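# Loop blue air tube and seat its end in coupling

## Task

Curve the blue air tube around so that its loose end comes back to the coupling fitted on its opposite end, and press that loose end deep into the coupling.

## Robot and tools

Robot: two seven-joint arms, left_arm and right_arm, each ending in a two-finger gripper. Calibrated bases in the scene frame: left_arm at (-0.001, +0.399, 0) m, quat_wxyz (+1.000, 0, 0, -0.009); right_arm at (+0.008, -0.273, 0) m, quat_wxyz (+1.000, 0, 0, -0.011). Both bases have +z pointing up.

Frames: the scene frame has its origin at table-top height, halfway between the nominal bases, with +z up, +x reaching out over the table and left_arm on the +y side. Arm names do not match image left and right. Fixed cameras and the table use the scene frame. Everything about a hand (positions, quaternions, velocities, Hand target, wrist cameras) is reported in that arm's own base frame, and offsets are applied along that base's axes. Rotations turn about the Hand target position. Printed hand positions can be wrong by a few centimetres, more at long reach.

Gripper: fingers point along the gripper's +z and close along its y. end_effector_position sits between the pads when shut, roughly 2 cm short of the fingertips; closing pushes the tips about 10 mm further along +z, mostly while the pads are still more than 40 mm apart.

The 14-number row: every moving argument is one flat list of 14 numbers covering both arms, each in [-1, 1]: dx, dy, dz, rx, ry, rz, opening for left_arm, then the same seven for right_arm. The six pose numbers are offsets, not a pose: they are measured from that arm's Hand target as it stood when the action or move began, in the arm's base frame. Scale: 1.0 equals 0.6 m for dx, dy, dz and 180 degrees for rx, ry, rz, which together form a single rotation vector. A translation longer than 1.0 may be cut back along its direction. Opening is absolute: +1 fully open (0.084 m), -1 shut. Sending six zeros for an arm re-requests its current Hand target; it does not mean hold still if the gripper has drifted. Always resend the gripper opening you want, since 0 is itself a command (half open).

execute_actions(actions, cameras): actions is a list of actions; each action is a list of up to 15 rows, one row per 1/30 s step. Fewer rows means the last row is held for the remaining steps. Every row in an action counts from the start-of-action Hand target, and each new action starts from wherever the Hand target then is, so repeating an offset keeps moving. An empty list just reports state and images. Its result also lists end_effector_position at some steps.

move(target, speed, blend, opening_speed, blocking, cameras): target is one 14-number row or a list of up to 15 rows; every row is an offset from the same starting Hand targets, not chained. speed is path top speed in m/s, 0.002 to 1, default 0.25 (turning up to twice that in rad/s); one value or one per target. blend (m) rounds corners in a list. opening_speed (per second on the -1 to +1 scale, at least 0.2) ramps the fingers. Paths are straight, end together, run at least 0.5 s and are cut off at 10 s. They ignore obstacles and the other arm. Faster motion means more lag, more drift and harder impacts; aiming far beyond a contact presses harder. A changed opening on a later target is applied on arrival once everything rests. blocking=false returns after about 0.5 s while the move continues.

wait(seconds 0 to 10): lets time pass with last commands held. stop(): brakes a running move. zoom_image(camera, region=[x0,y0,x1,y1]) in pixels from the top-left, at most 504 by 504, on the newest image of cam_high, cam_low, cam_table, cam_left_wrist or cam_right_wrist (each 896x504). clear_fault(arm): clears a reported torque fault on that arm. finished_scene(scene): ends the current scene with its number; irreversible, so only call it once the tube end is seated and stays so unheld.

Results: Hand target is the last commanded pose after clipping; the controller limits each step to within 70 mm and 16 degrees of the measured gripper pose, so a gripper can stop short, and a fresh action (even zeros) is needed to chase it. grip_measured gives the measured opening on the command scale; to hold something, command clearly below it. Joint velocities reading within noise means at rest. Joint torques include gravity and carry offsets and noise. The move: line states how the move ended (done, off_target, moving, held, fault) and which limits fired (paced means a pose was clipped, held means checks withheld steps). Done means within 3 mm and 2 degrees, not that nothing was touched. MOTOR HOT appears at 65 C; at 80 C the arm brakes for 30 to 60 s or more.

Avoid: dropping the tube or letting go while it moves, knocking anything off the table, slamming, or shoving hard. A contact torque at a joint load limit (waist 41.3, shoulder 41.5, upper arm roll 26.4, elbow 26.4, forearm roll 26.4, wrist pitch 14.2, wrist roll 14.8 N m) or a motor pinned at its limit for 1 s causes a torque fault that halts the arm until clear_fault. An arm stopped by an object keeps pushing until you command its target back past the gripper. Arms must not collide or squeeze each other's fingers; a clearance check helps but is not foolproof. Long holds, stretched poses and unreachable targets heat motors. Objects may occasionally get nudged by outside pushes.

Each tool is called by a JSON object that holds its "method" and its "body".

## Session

{"method": "execute_actions", "body": {"actions": []}}

Scene clock: 0.00 s.
left_arm: end_effector_position=(+0.0242, -0.1810, +0.2602) grip_measured=+1.00 end_effector_quat_wxyz=(-0.186, +0.605, +0.768, -0.098) | right_arm: end_effector_position=(+0.1650, -0.2860, +0.3570) grip_measured=+1.00 end_effector_quat_wxyz=(-0.309, -0.222, +0.879, -0.289)
Joint positions: left_arm=[-2.169 -1.311 0.729 0.524 0.284 1.667 2.6 0.084] | right_arm=[-1.613 -1.036 0.773 0.64 -0.143 1.086 1.686 0.084]
Joint velocities: within noise
Joint torques (N m): no reading
Motor temperatures (°C): left_arm=[35 31 32 33 39 33 37] | right_arm=[34 35 34 36 33 32 41]
Hand target: left_arm +0.0242, -0.1810, +0.2602; -0.186, +0.605, +0.768, -0.098 | right_arm +0.1650, -0.2860, +0.3570; -0.309, -0.222, +0.879, -0.289
Tool commands: left_gripper/opening=+1.0 right_gripper/opening=+1.0

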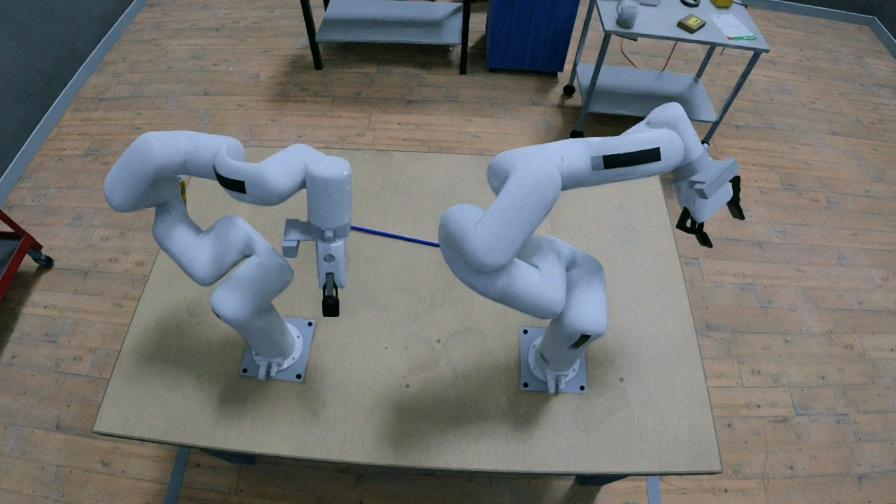

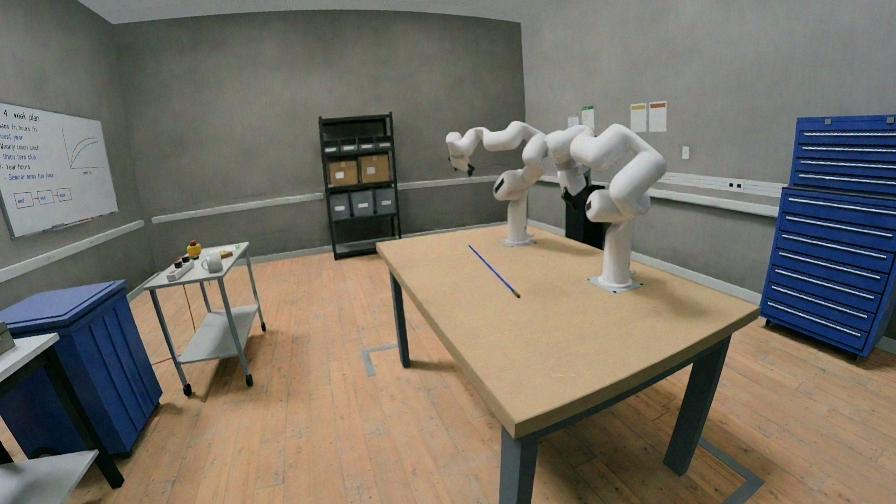

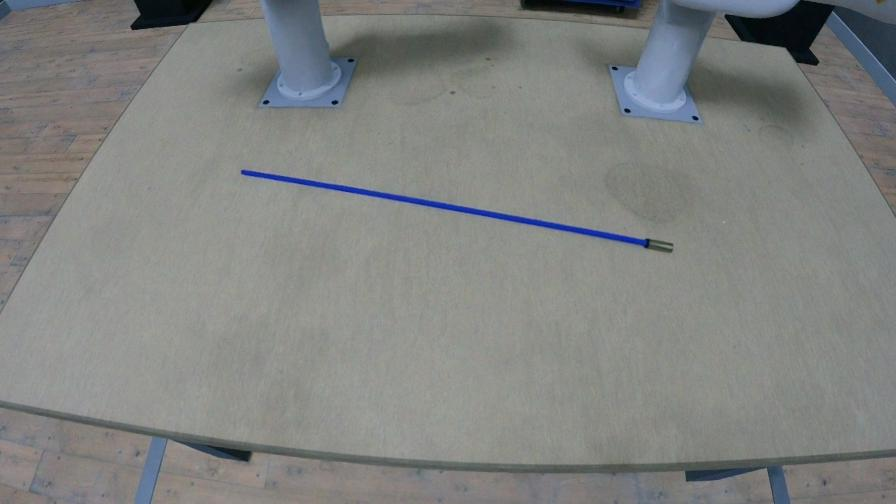

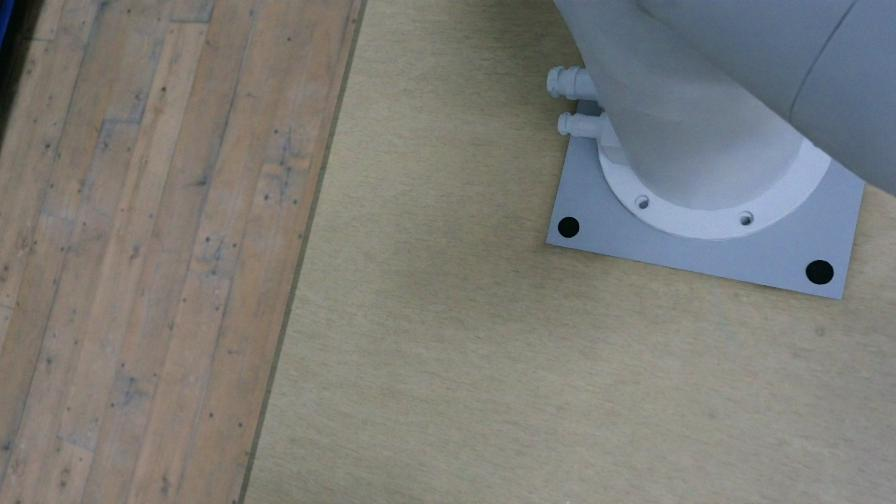

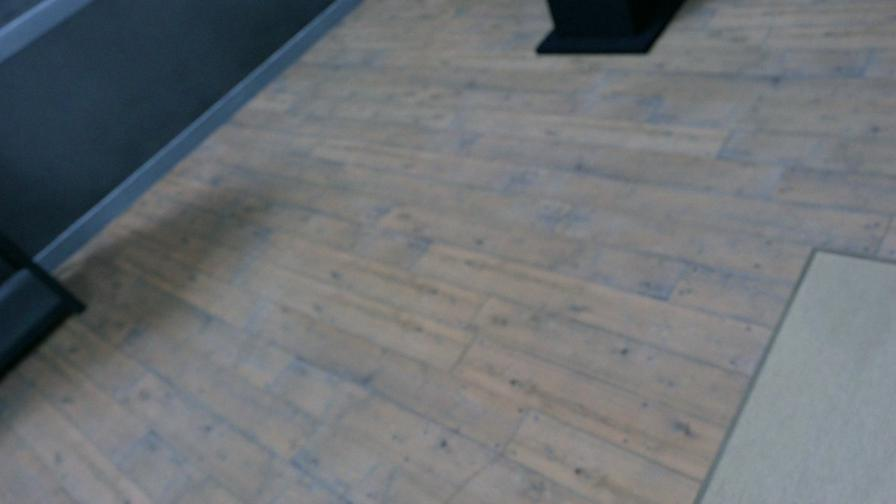

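{"method": "move", "body": {"target": [[0.2,0.05,0.05,0.058,-0.023,0.285,0.5,0.1,0.17,0,0.022,0.193,0.374,0.5],[0.4,0.1,0.05,0.116,-0.047,0.57,0.5,0.15,0.34,-0.05,0.044,0.386,0.747,0.5],[0.565,0.1475,0,0.174,-0.07,0.856,0.5,0.178,0.5175,-0.395,-0.038,-0.338,-0.654,0.5]], "speed": 0.35, "blend": [0.03,0.03,0]}}

Scene clock: 9.43 s.
left_arm: end_effector_position=(+0.3632, -0.0925, +0.2602) grip_measured=+0.49 end_effector_quat_wxyz=(+0.000, -0.648, +0.762, +0.000) | right_arm: end_effector_position=(+0.2718, +0.0245, +0.1200) grip_measured=+0.49 end_effector_quat_wxyz=(+0.000, +0.761, +0.649, +0.000)
Joint positions: left_arm=[-1.381 -0.628 0.912 0.894 0.498 1.342 1.036 0.065] | right_arm=[0.322 -0.567 -0.253 0.285 -0.18 0.846 -1.185 0.065]
Joint velocities: within noise
Joint torques (N m): left_arm=[-5.38 2.24 -5.39 26.02 -3.31 -2.84 -0.69] | right_arm=[3.28 -1.44 0 24.98 3.31 -4.59 -1.01]
Motor temperatures (°C): left_arm=[35 31 32 34 39 33 37] | right_arm=[34 35 35 37 33 32 41]
Hand target: left_arm +0.3632, -0.0925, +0.2602; +0.000, -0.648, +0.762, +0.000 | right_arm +0.2718, +0.0245, +0.1200; +0.000, +0.761, +0.649, +0.000
Off the commanded pose: left_arm 0.000 m, 0 deg | right_arm 0.000 m, 0 deg.
move: done

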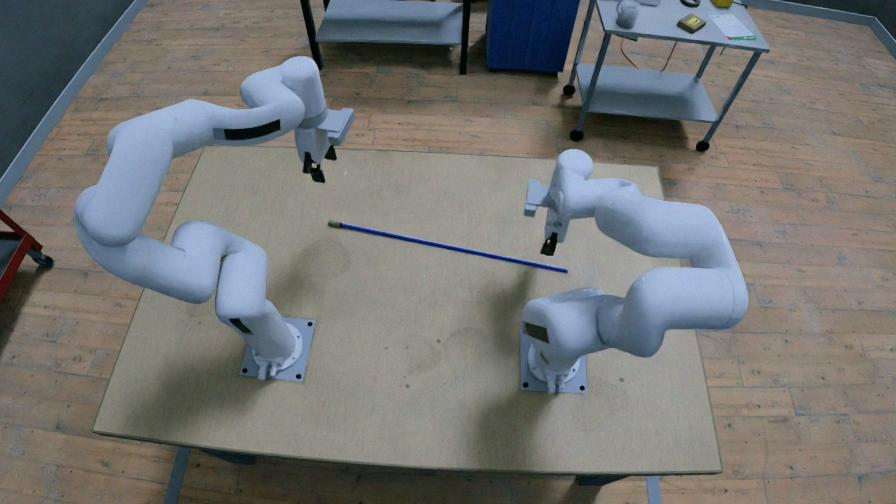

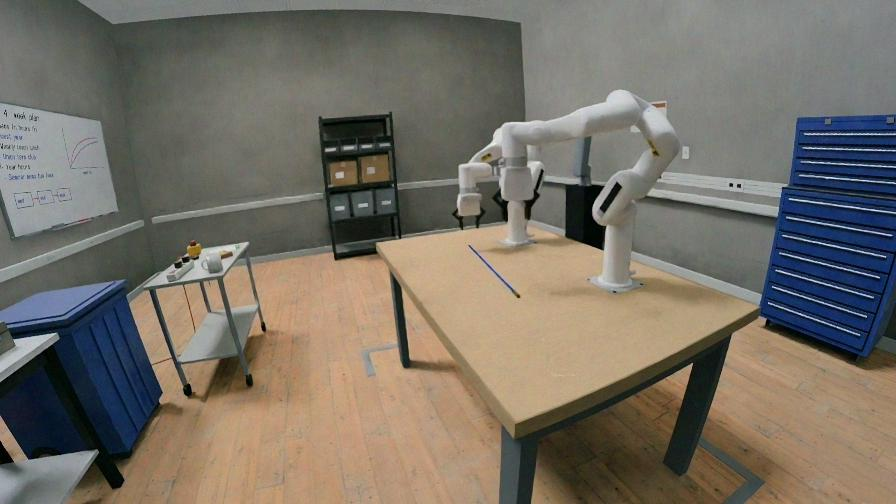

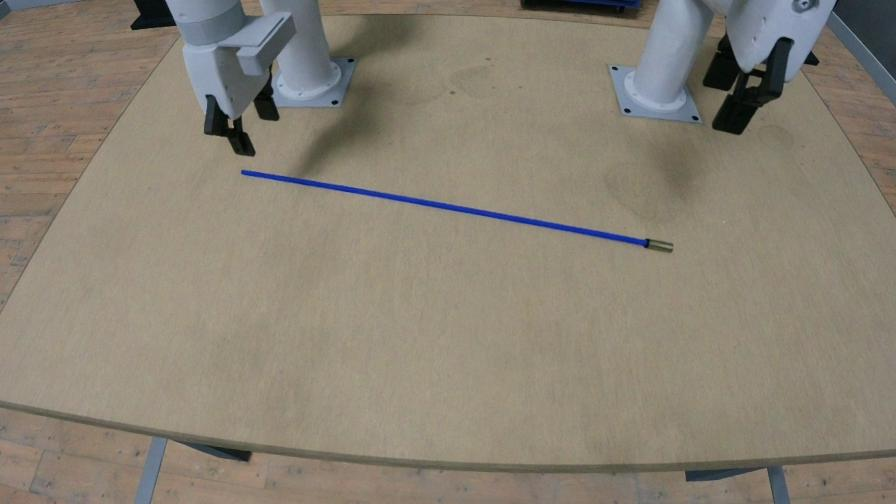

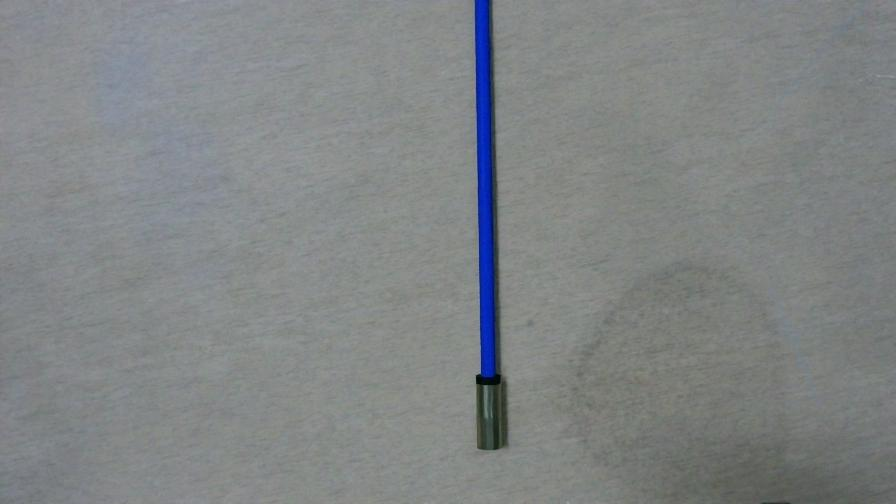

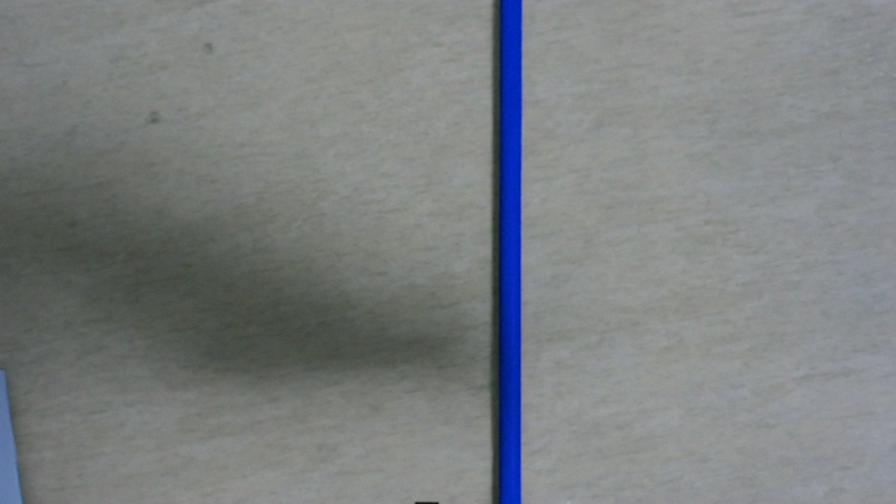

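{"method": "move", "body": {"target": [[0,0,0,0,0,0,0.4,-0.018,0.003,-0.159,0,0,0,-0.1],[0,0,0,0,0,0,0.4,-0.018,0.003,-0.159,0,0,0,-1]], "speed": 0.1, "opening_speed": 1}}

{"method": "zoom_image", "body": {"camera": "cam_table", "region": [220, 130, 320, 200]}}

Scene clock: 12.73 s.
left_arm: end_effector_position=(+0.3632, -0.0925, +0.2602) grip_measured=+0.39 end_effector_quat_wxyz=(+0.000, -0.648, +0.762, +0.000) | right_arm: end_effector_position=(+0.2610, +0.0263, +0.0246) grip_measured=-0.84 end_effector_quat_wxyz=(+0.000, +0.761, +0.649, +0.000)
Joint positions: left_arm=[-1.381 -0.628 0.912 0.894 0.498 1.342 1.036 0.061] | right_arm=[0.348 -0.233 -0.302 0.163 -0.178 0.39 -1.193 0.007]
Joint velocities: within noise
Joint torques (N m): left_arm=[-5.64 2.15 -5.71 25.54 -3.36 -2.95 -0.8] | right_arm=[2.97 -3.65 -0.94 18.7 3.17 -4.45 -1.1]
Motor temperatures (°C): left_arm=[35 31 32 35 39 33 37] | right_arm=[34 35 35 37 33 32 41]
Hand target: left_arm +0.3632, -0.0925, +0.2602; +0.000, -0.648, +0.762, +0.000 | right_arm +0.2610, +0.0263, +0.0246; +0.000, +0.761, +0.649, +0.000
Off the commanded pose: left_arm 0.000 m, 0 deg | right_arm 0.000 m, 0 deg.
move: done

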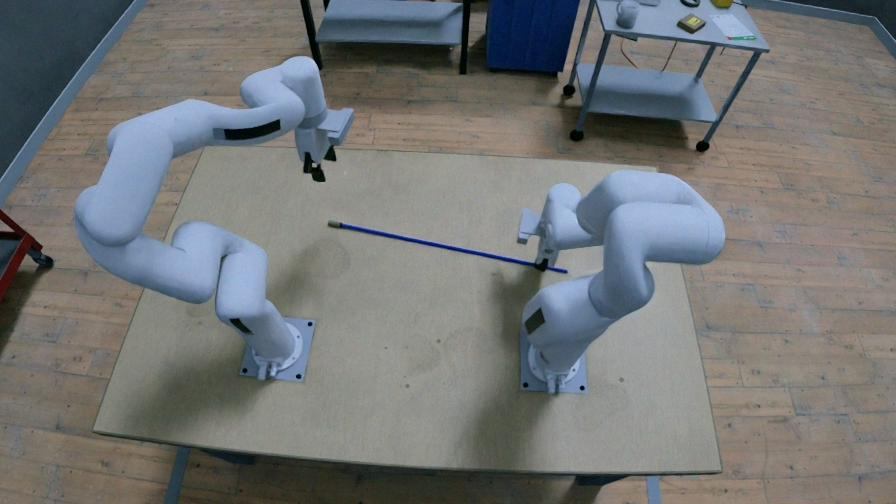

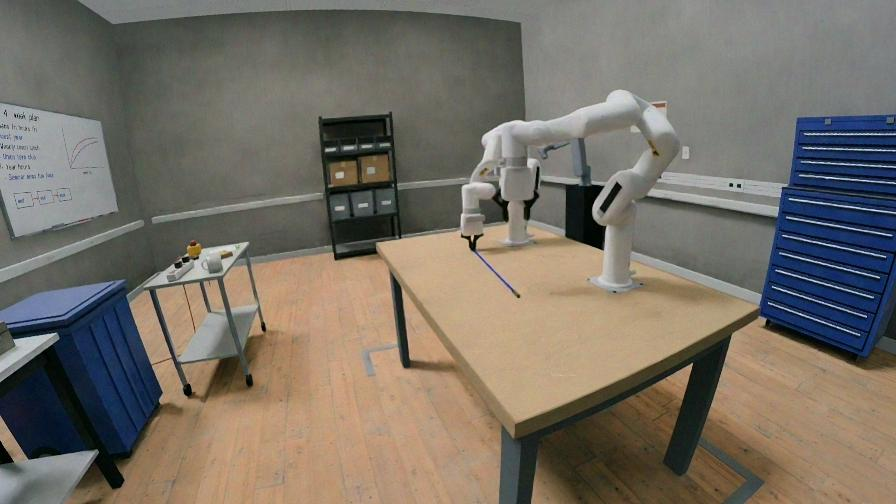

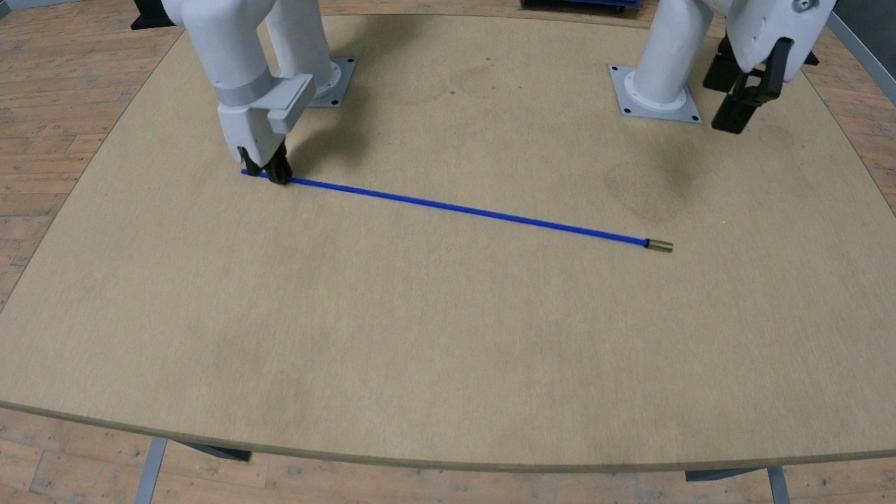

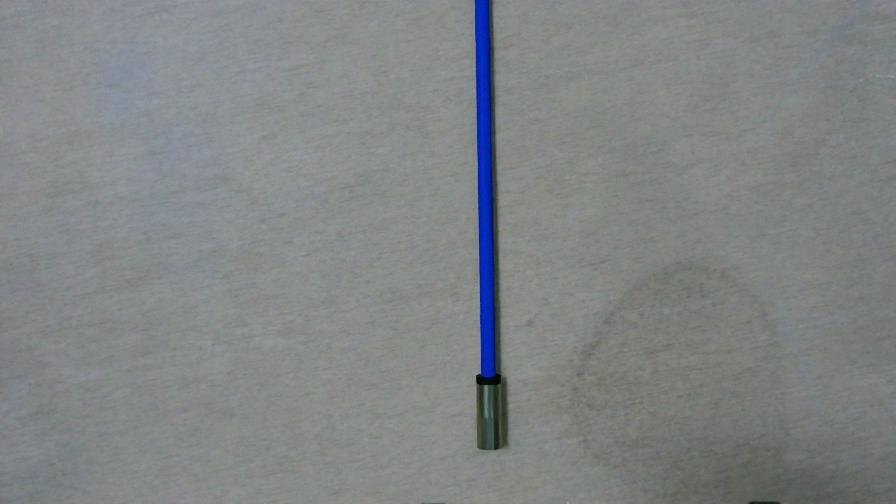

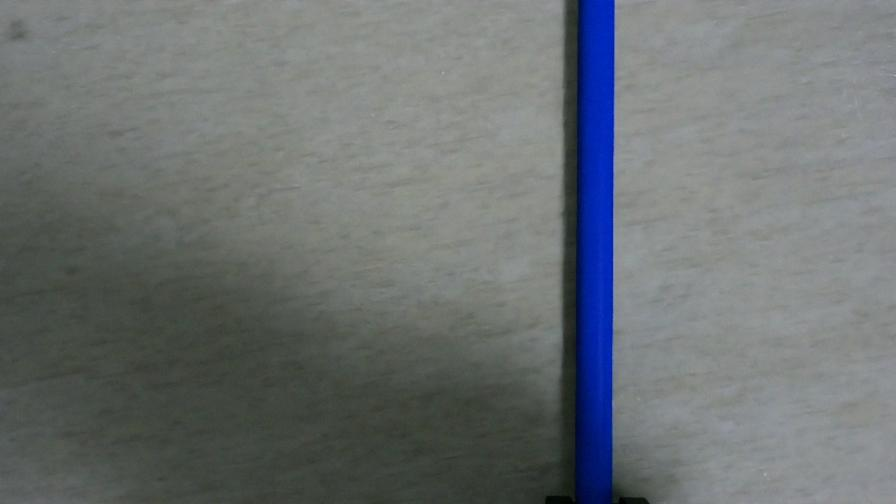

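Scaled by 5.040 from the camera's 896x504 image, which has a finer 1280x720 frame.

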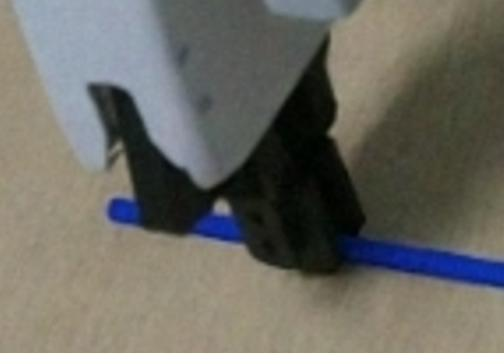

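{"method": "move", "body": {"target": [0,0,0,0,0,0,0.4,0.012,0.07,0.4,0,0,0,-1], "speed": 0.14}}

{"method": "zoom_image", "body": {"camera": "cam_low", "region": [440, 180, 580, 310]}}

Scene clock: 15.30 s.
left_arm: end_effector_position=(+0.3632, -0.0925, +0.2602) grip_measured=+0.39 end_effector_quat_wxyz=(+0.000, -0.648, +0.762, +0.000) | right_arm: end_effector_position=(+0.2682, +0.0683, +0.2645) grip_measured=-0.84 end_effector_quat_wxyz=(+0.000, +0.761, +0.649, +0.000)
Joint positions: left_arm=[-1.381 -0.628 0.912 0.894 0.498 1.342 1.036 0.061] | right_arm=[0.416 -0.714 -0.129 0.62 -0.086 1.33 -1.073 0.007]
Joint velocities: within noise
Joint torques (N m): left_arm=[-5.5 2.46 -5.66 25.22 -3.17 -2.62 -0.66] | right_arm=[3.46 -0.72 2.58 27.17 3.56 0.43 1.02]
Motor temperatures (°C): left_arm=[35 31 32 35 39 33 37] | right_arm=[34 35 35 37 33 32 41]
Hand target: left_arm +0.3632, -0.0925, +0.2602; +0.000, -0.648, +0.762, +0.000 | right_arm +0.2682, +0.0683, +0.2646; +0.000, +0.761, +0.649, +0.000
Off the commanded pose: left_arm 0.000 m, 0 deg | right_arm 0.000 m, 0 deg.
move: done

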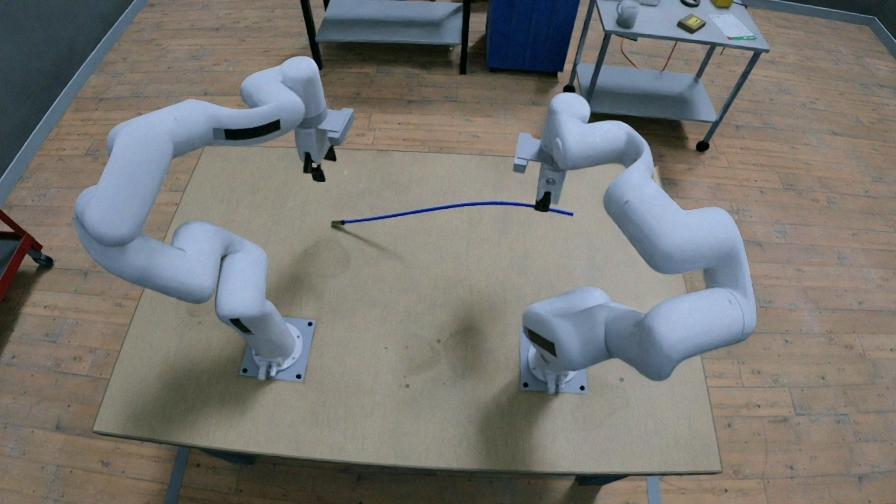

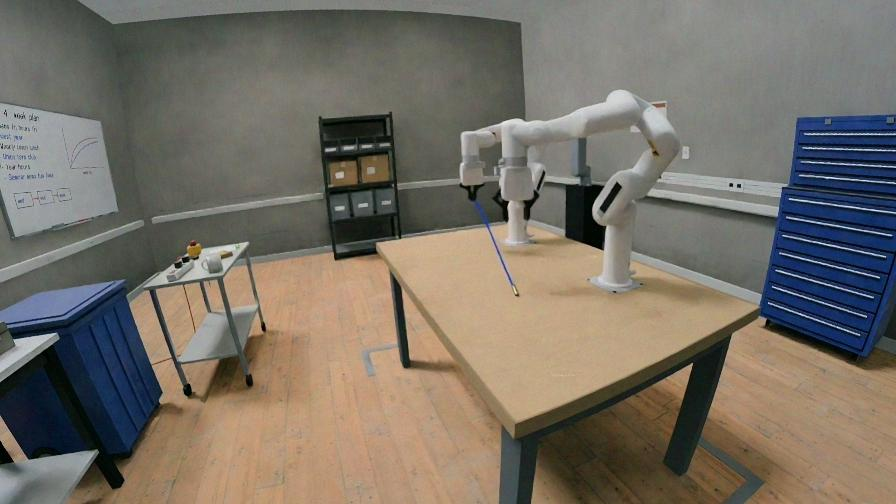

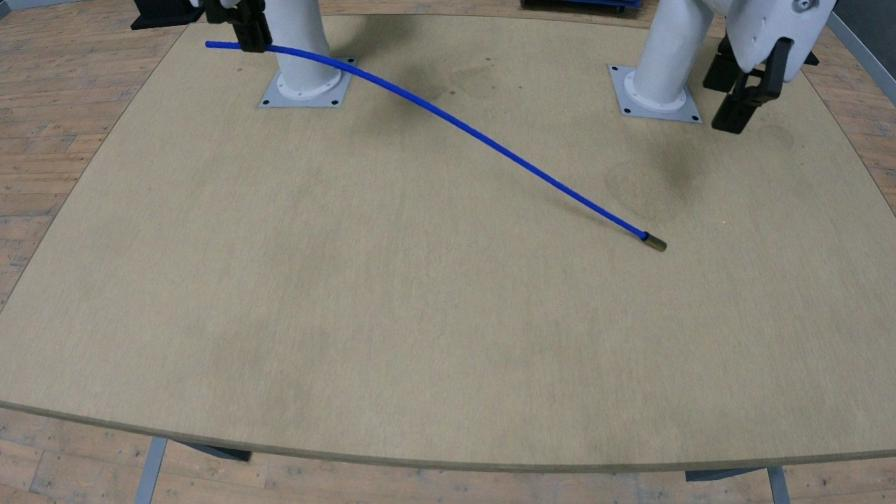

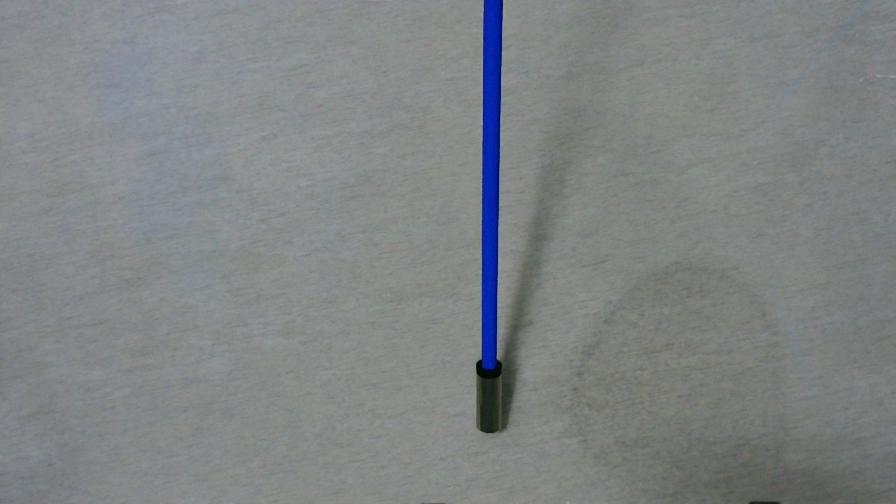

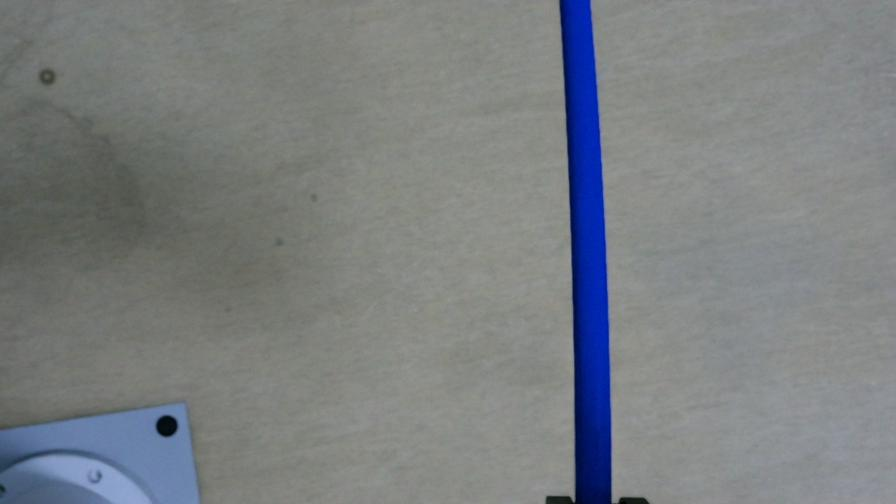

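Scaled by 3.600 from the camera's 896x504 image, which has a finer 1280x720 frame.

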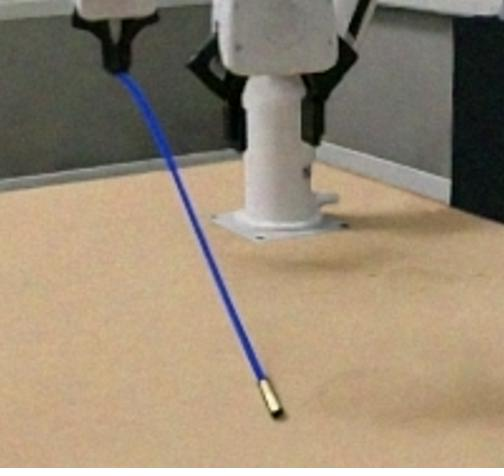

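{"method": "move", "body": {"target": [0.0215,-0.054,-0.283,0,0,0,0.4,0,0,0,0,0,0,-1], "speed": 0.15, "cameras": ["cam_left_wrist","cam_table","cam_high"]}}

{"method": "zoom_image", "body": {"camera": "cam_table", "region": [590, 180, 710, 270]}}

Scene clock: 20.07 s.
left_arm: end_effector_position=(+0.3761, -0.1249, +0.0904) grip_measured=+0.39 end_effector_quat_wxyz=(+0.000, -0.648, +0.762, +0.000) | right_arm: end_effector_position=(+0.2682, +0.0683, +0.2646) grip_measured=-0.84 end_effector_quat_wxyz=(+0.000, +0.761, +0.649, +0.000)
Joint positions: left_arm=[-1.809 -0.25 1.498 0.665 0.384 0.72 1.124 0.061] | right_arm=[0.416 -0.714 -0.129 0.62 -0.086 1.33 -1.073 0.007]
Joint velocities: within noise
Joint torques (N m): left_arm=[-5.92 3.56 -1.85 24.16 -3.31 0.21 0.63] | right_arm=[2.83 -0.59 2.37 27.03 3.21 0.06 0.88]
Motor temperatures (°C): left_arm=[35 31 32 35 39 33 37] | right_arm=[34 35 35 37 33 32 41]
Hand target: left_arm +0.3761, -0.1249, +0.0904; +0.000, -0.648, +0.762, +0.000 | right_arm +0.2682, +0.0683, +0.2646; +0.000, +0.761, +0.649, +0.000
Off the commanded pose: left_arm 0.000 m, 0 deg | right_arm 0.000 m, 0 deg.
move: done
Images, in order (width x height): cam_high 896x504, cam_table 896x504, cam_left_wrist 896x504.

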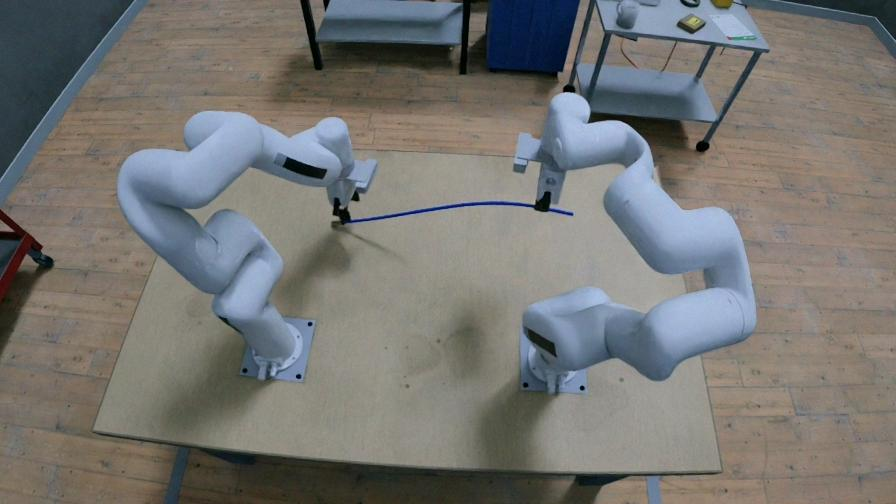

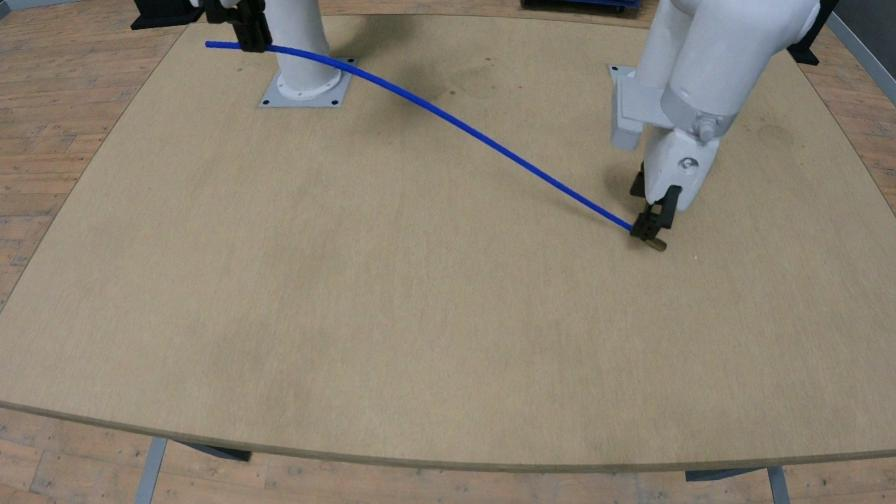

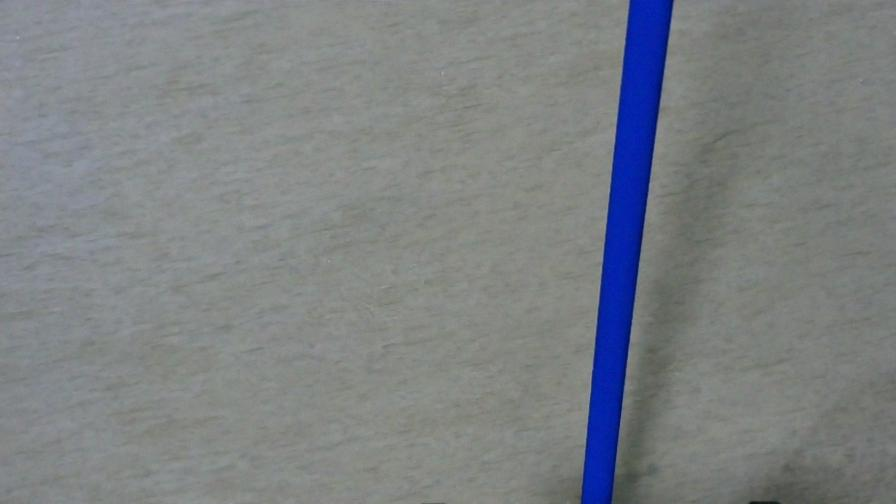

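Scaled by 4.200 from the camera's 896x504 image, which has a finer 1280x720 frame.

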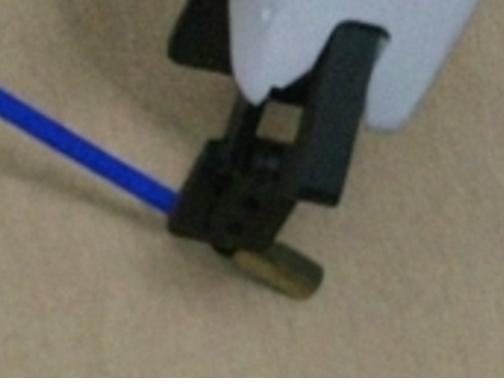

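{"method": "move", "body": {"target": [[-0.0027,-0.0165,-0.089,0,0,0,-0.1,0,0,0,0,0,0,-1],[-0.0027,-0.0165,-0.089,0,0,0,-1,0,0,0,0,0,0,-1]], "speed": 0.08, "opening_speed": 1, "cameras": ["cam_left_wrist","cam_table","cam_high"]}}

{"method": "zoom_image", "body": {"camera": "cam_table", "region": [590, 180, 710, 270]}}

Scene clock: 23.23 s.
left_arm: end_effector_position=(+0.3745, -0.1348, +0.0370) grip_measured=-0.83 end_effector_quat_wxyz=(+0.000, -0.648, +0.762, +0.000) | right_arm: end_effector_position=(+0.2682, +0.0683, +0.2646) grip_measured=-0.84 end_effector_quat_wxyz=(+0.000, +0.761, +0.649, +0.000)
Joint positions: left_arm=[-2.285 -0.341 1.99 0.659 0.578 0.594 0.964 0.008] | right_arm=[0.416 -0.714 -0.129 0.62 -0.086 1.33 -1.073 0.007]
Joint velocities: within noise
Joint torques (N m): left_arm=[-5.61 4.57 -3.03 20.48 2.95 0.05 -0.77] | right_arm=[2.57 -0.71 2.24 27 3.09 0.2 0.96]
Motor temperatures (°C): left_arm=[35 31 32 35 39 33 37] | right_arm=[34 35 34 37 33 32 41]
Hand target: left_arm +0.3745, -0.1348, +0.0370; +0.000, -0.648, +0.762, +0.000 | right_arm +0.2682, +0.0683, +0.2646; +0.000, +0.761, +0.649, +0.000
Off the commanded pose: left_arm 0.000 m, 0 deg | right_arm 0.000 m, 0 deg.
move: done
Images, in order (width x height): cam_high 896x504, cam_table 896x504, cam_left_wrist 896x504.

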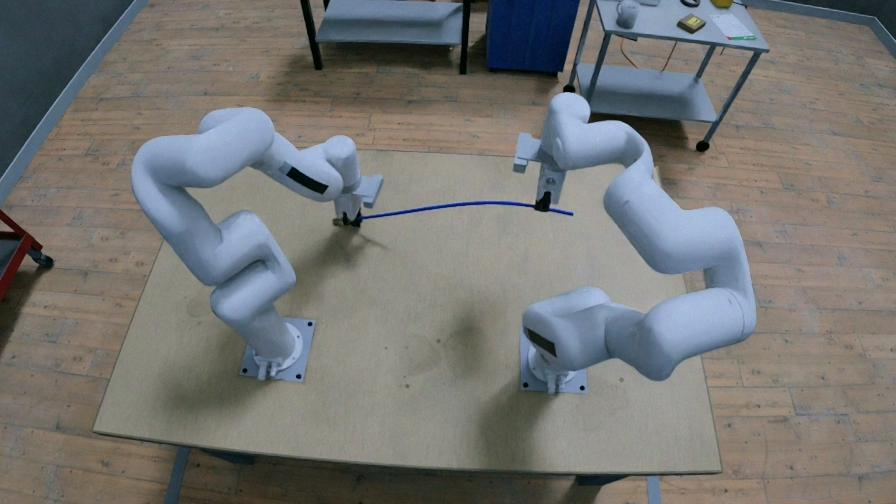

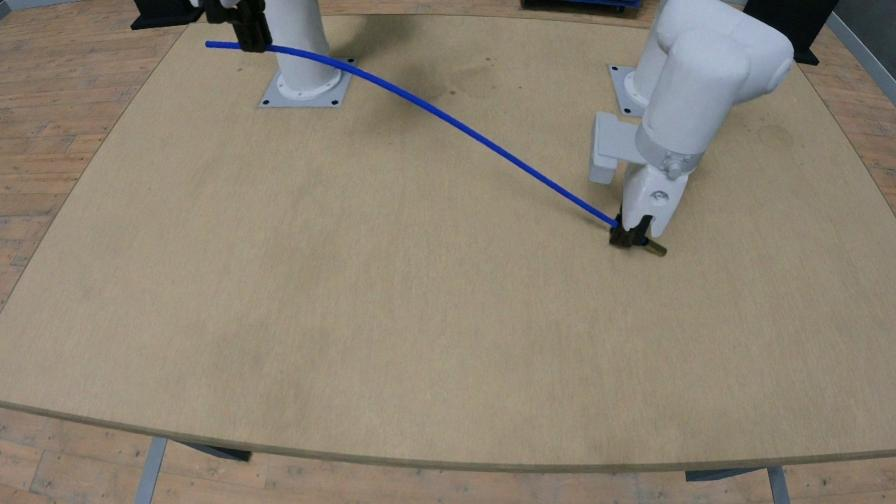

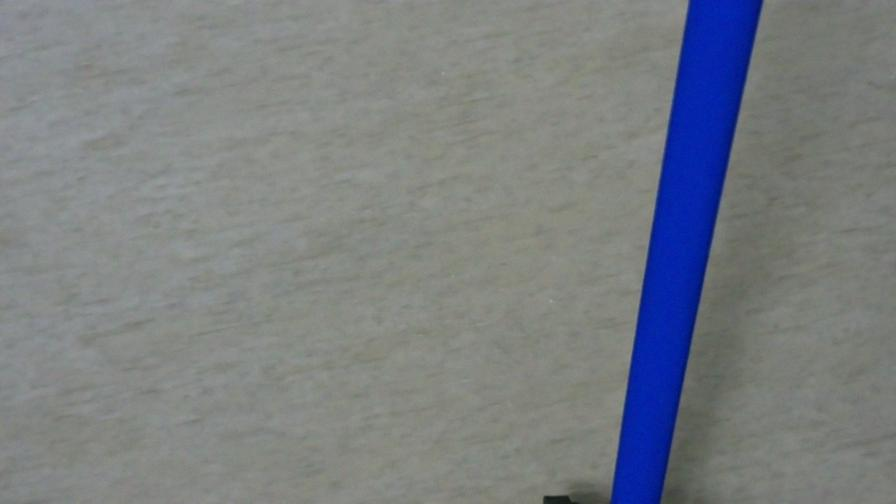

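Scaled by 4.200 from the camera's 896x504 image, which has a finer 1280x720 frame.

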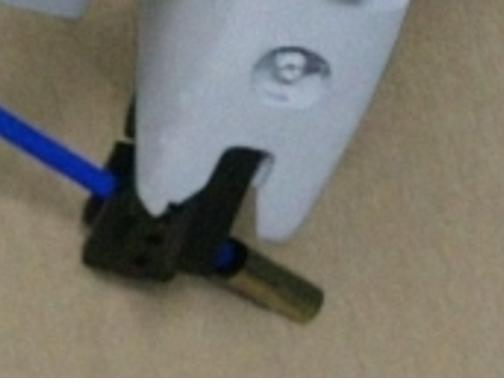

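{"method": "move", "body": {"target": [[0,0,0.2,0.074,-0.0135,0,-1,-0.013,-0.073,-0.19,0.06,-0.011,0,-1],[0,0,0.39,0.148,-0.027,0,-1,0,0,-0.373,0.12,-0.022,0,-1]], "speed": 0.12, "blend": [0.03,0]}}

{"method": "zoom_image", "body": {"camera": "cam_table", "region": [200, 110, 330, 210]}}

Scene clock: 27.30 s.
left_arm: end_effector_position=(+0.3745, -0.1348, +0.2710) grip_measured=-0.83 end_effector_quat_wxyz=(+0.181, -0.630, +0.741, +0.148) | right_arm: end_effector_position=(+0.2682, +0.0683, +0.0408) grip_measured=-0.84 end_effector_quat_wxyz=(-0.120, +0.747, +0.637, +0.148)
Joint positions: left_arm=[-2.382 0.469 1.974 1.037 0.039 1.317 1.374 0.008] | right_arm=[0.774 -0.371 -0.8 0.136 0.342 0.347 -1.731 0.007]
Joint velocities: within noise
Joint torques (N m): left_arm=[13.49 2.93 14.29 26.26 7.23 1.07 0.67] | right_arm=[-0.17 3.61 -1.79 14.32 2.41 -4.95 -1.09]
Motor temperatures (°C): left_arm=[35 31 32 36 39 33 37] | right_arm=[34 35 34 37 33 32 41]
Hand target: left_arm +0.3745, -0.1348, +0.2710; +0.181, -0.630, +0.741, +0.148 | right_arm +0.2682, +0.0683, +0.0408; -0.121, +0.747, +0.637, +0.148
Off the commanded pose: left_arm 0.000 m, 0 deg | right_arm 0.000 m, 0 deg.
move: done

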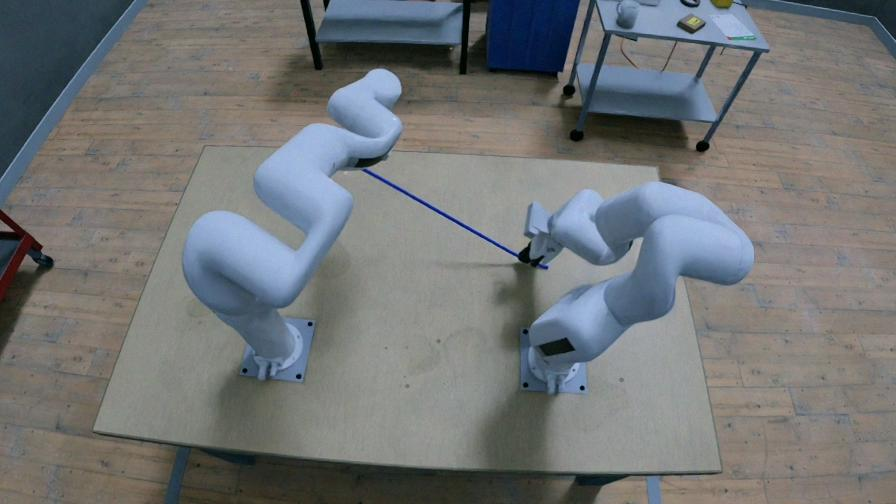

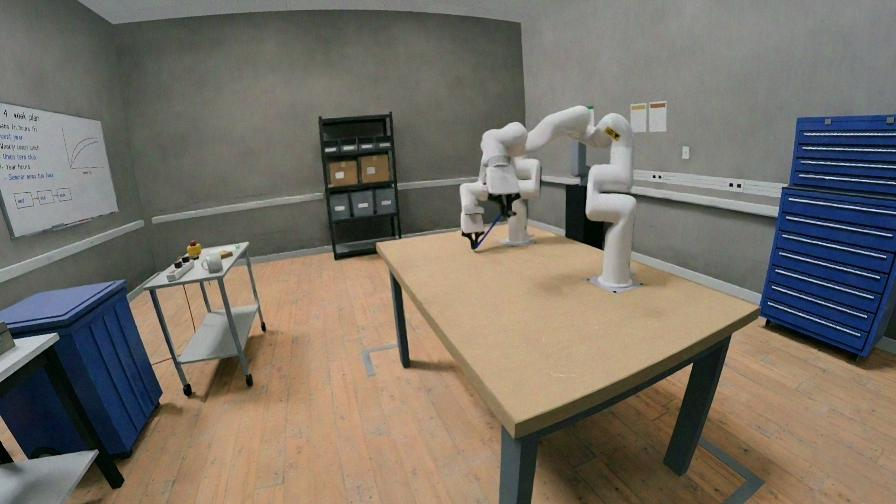

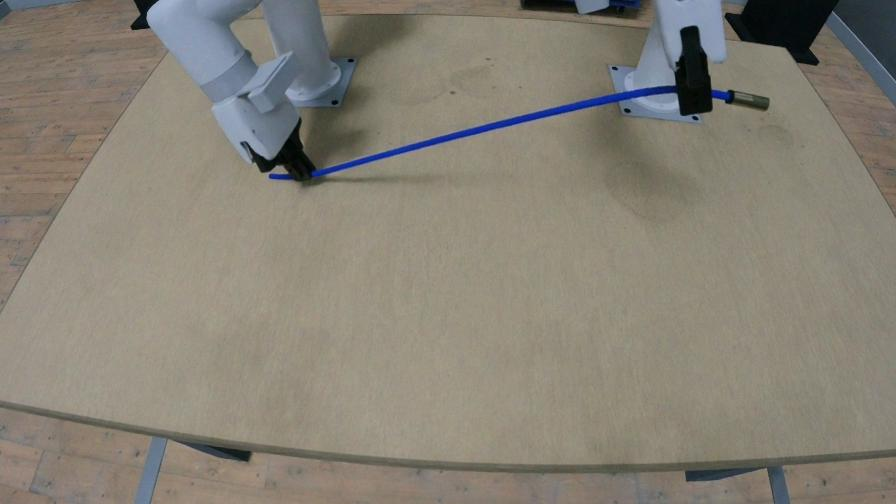

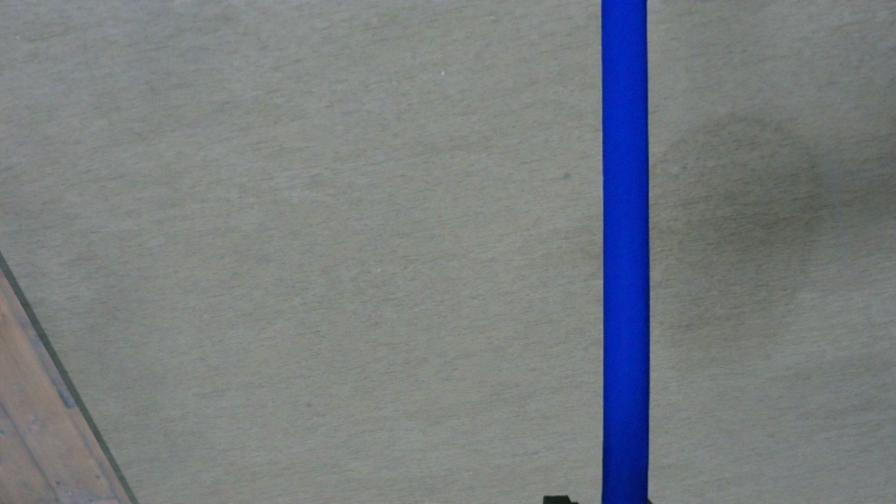

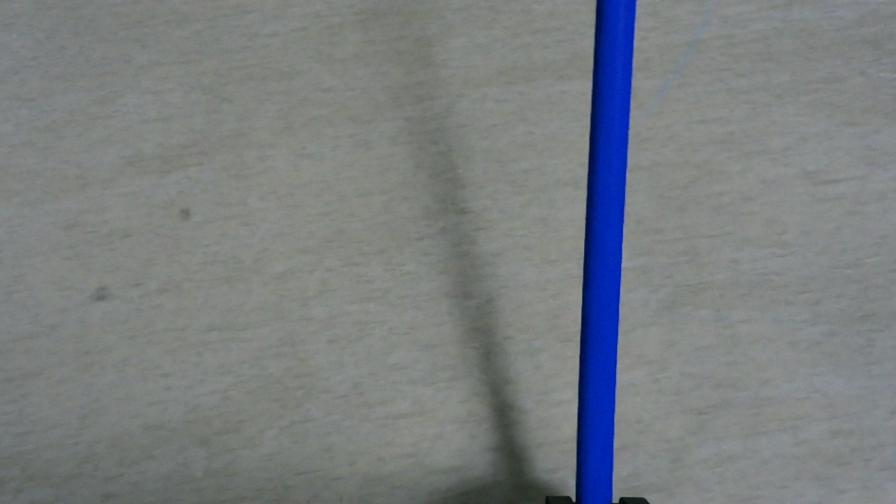

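Scaled by 3.877 from the camera's 896x504 image, which has a finer 1280x720 frame.

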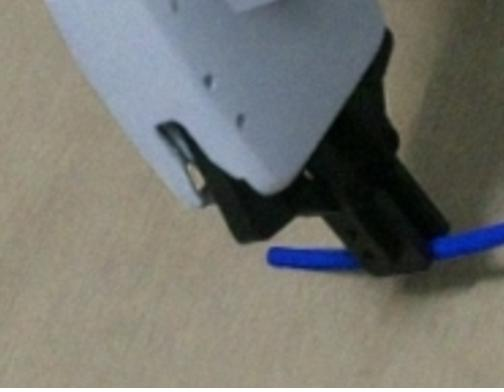

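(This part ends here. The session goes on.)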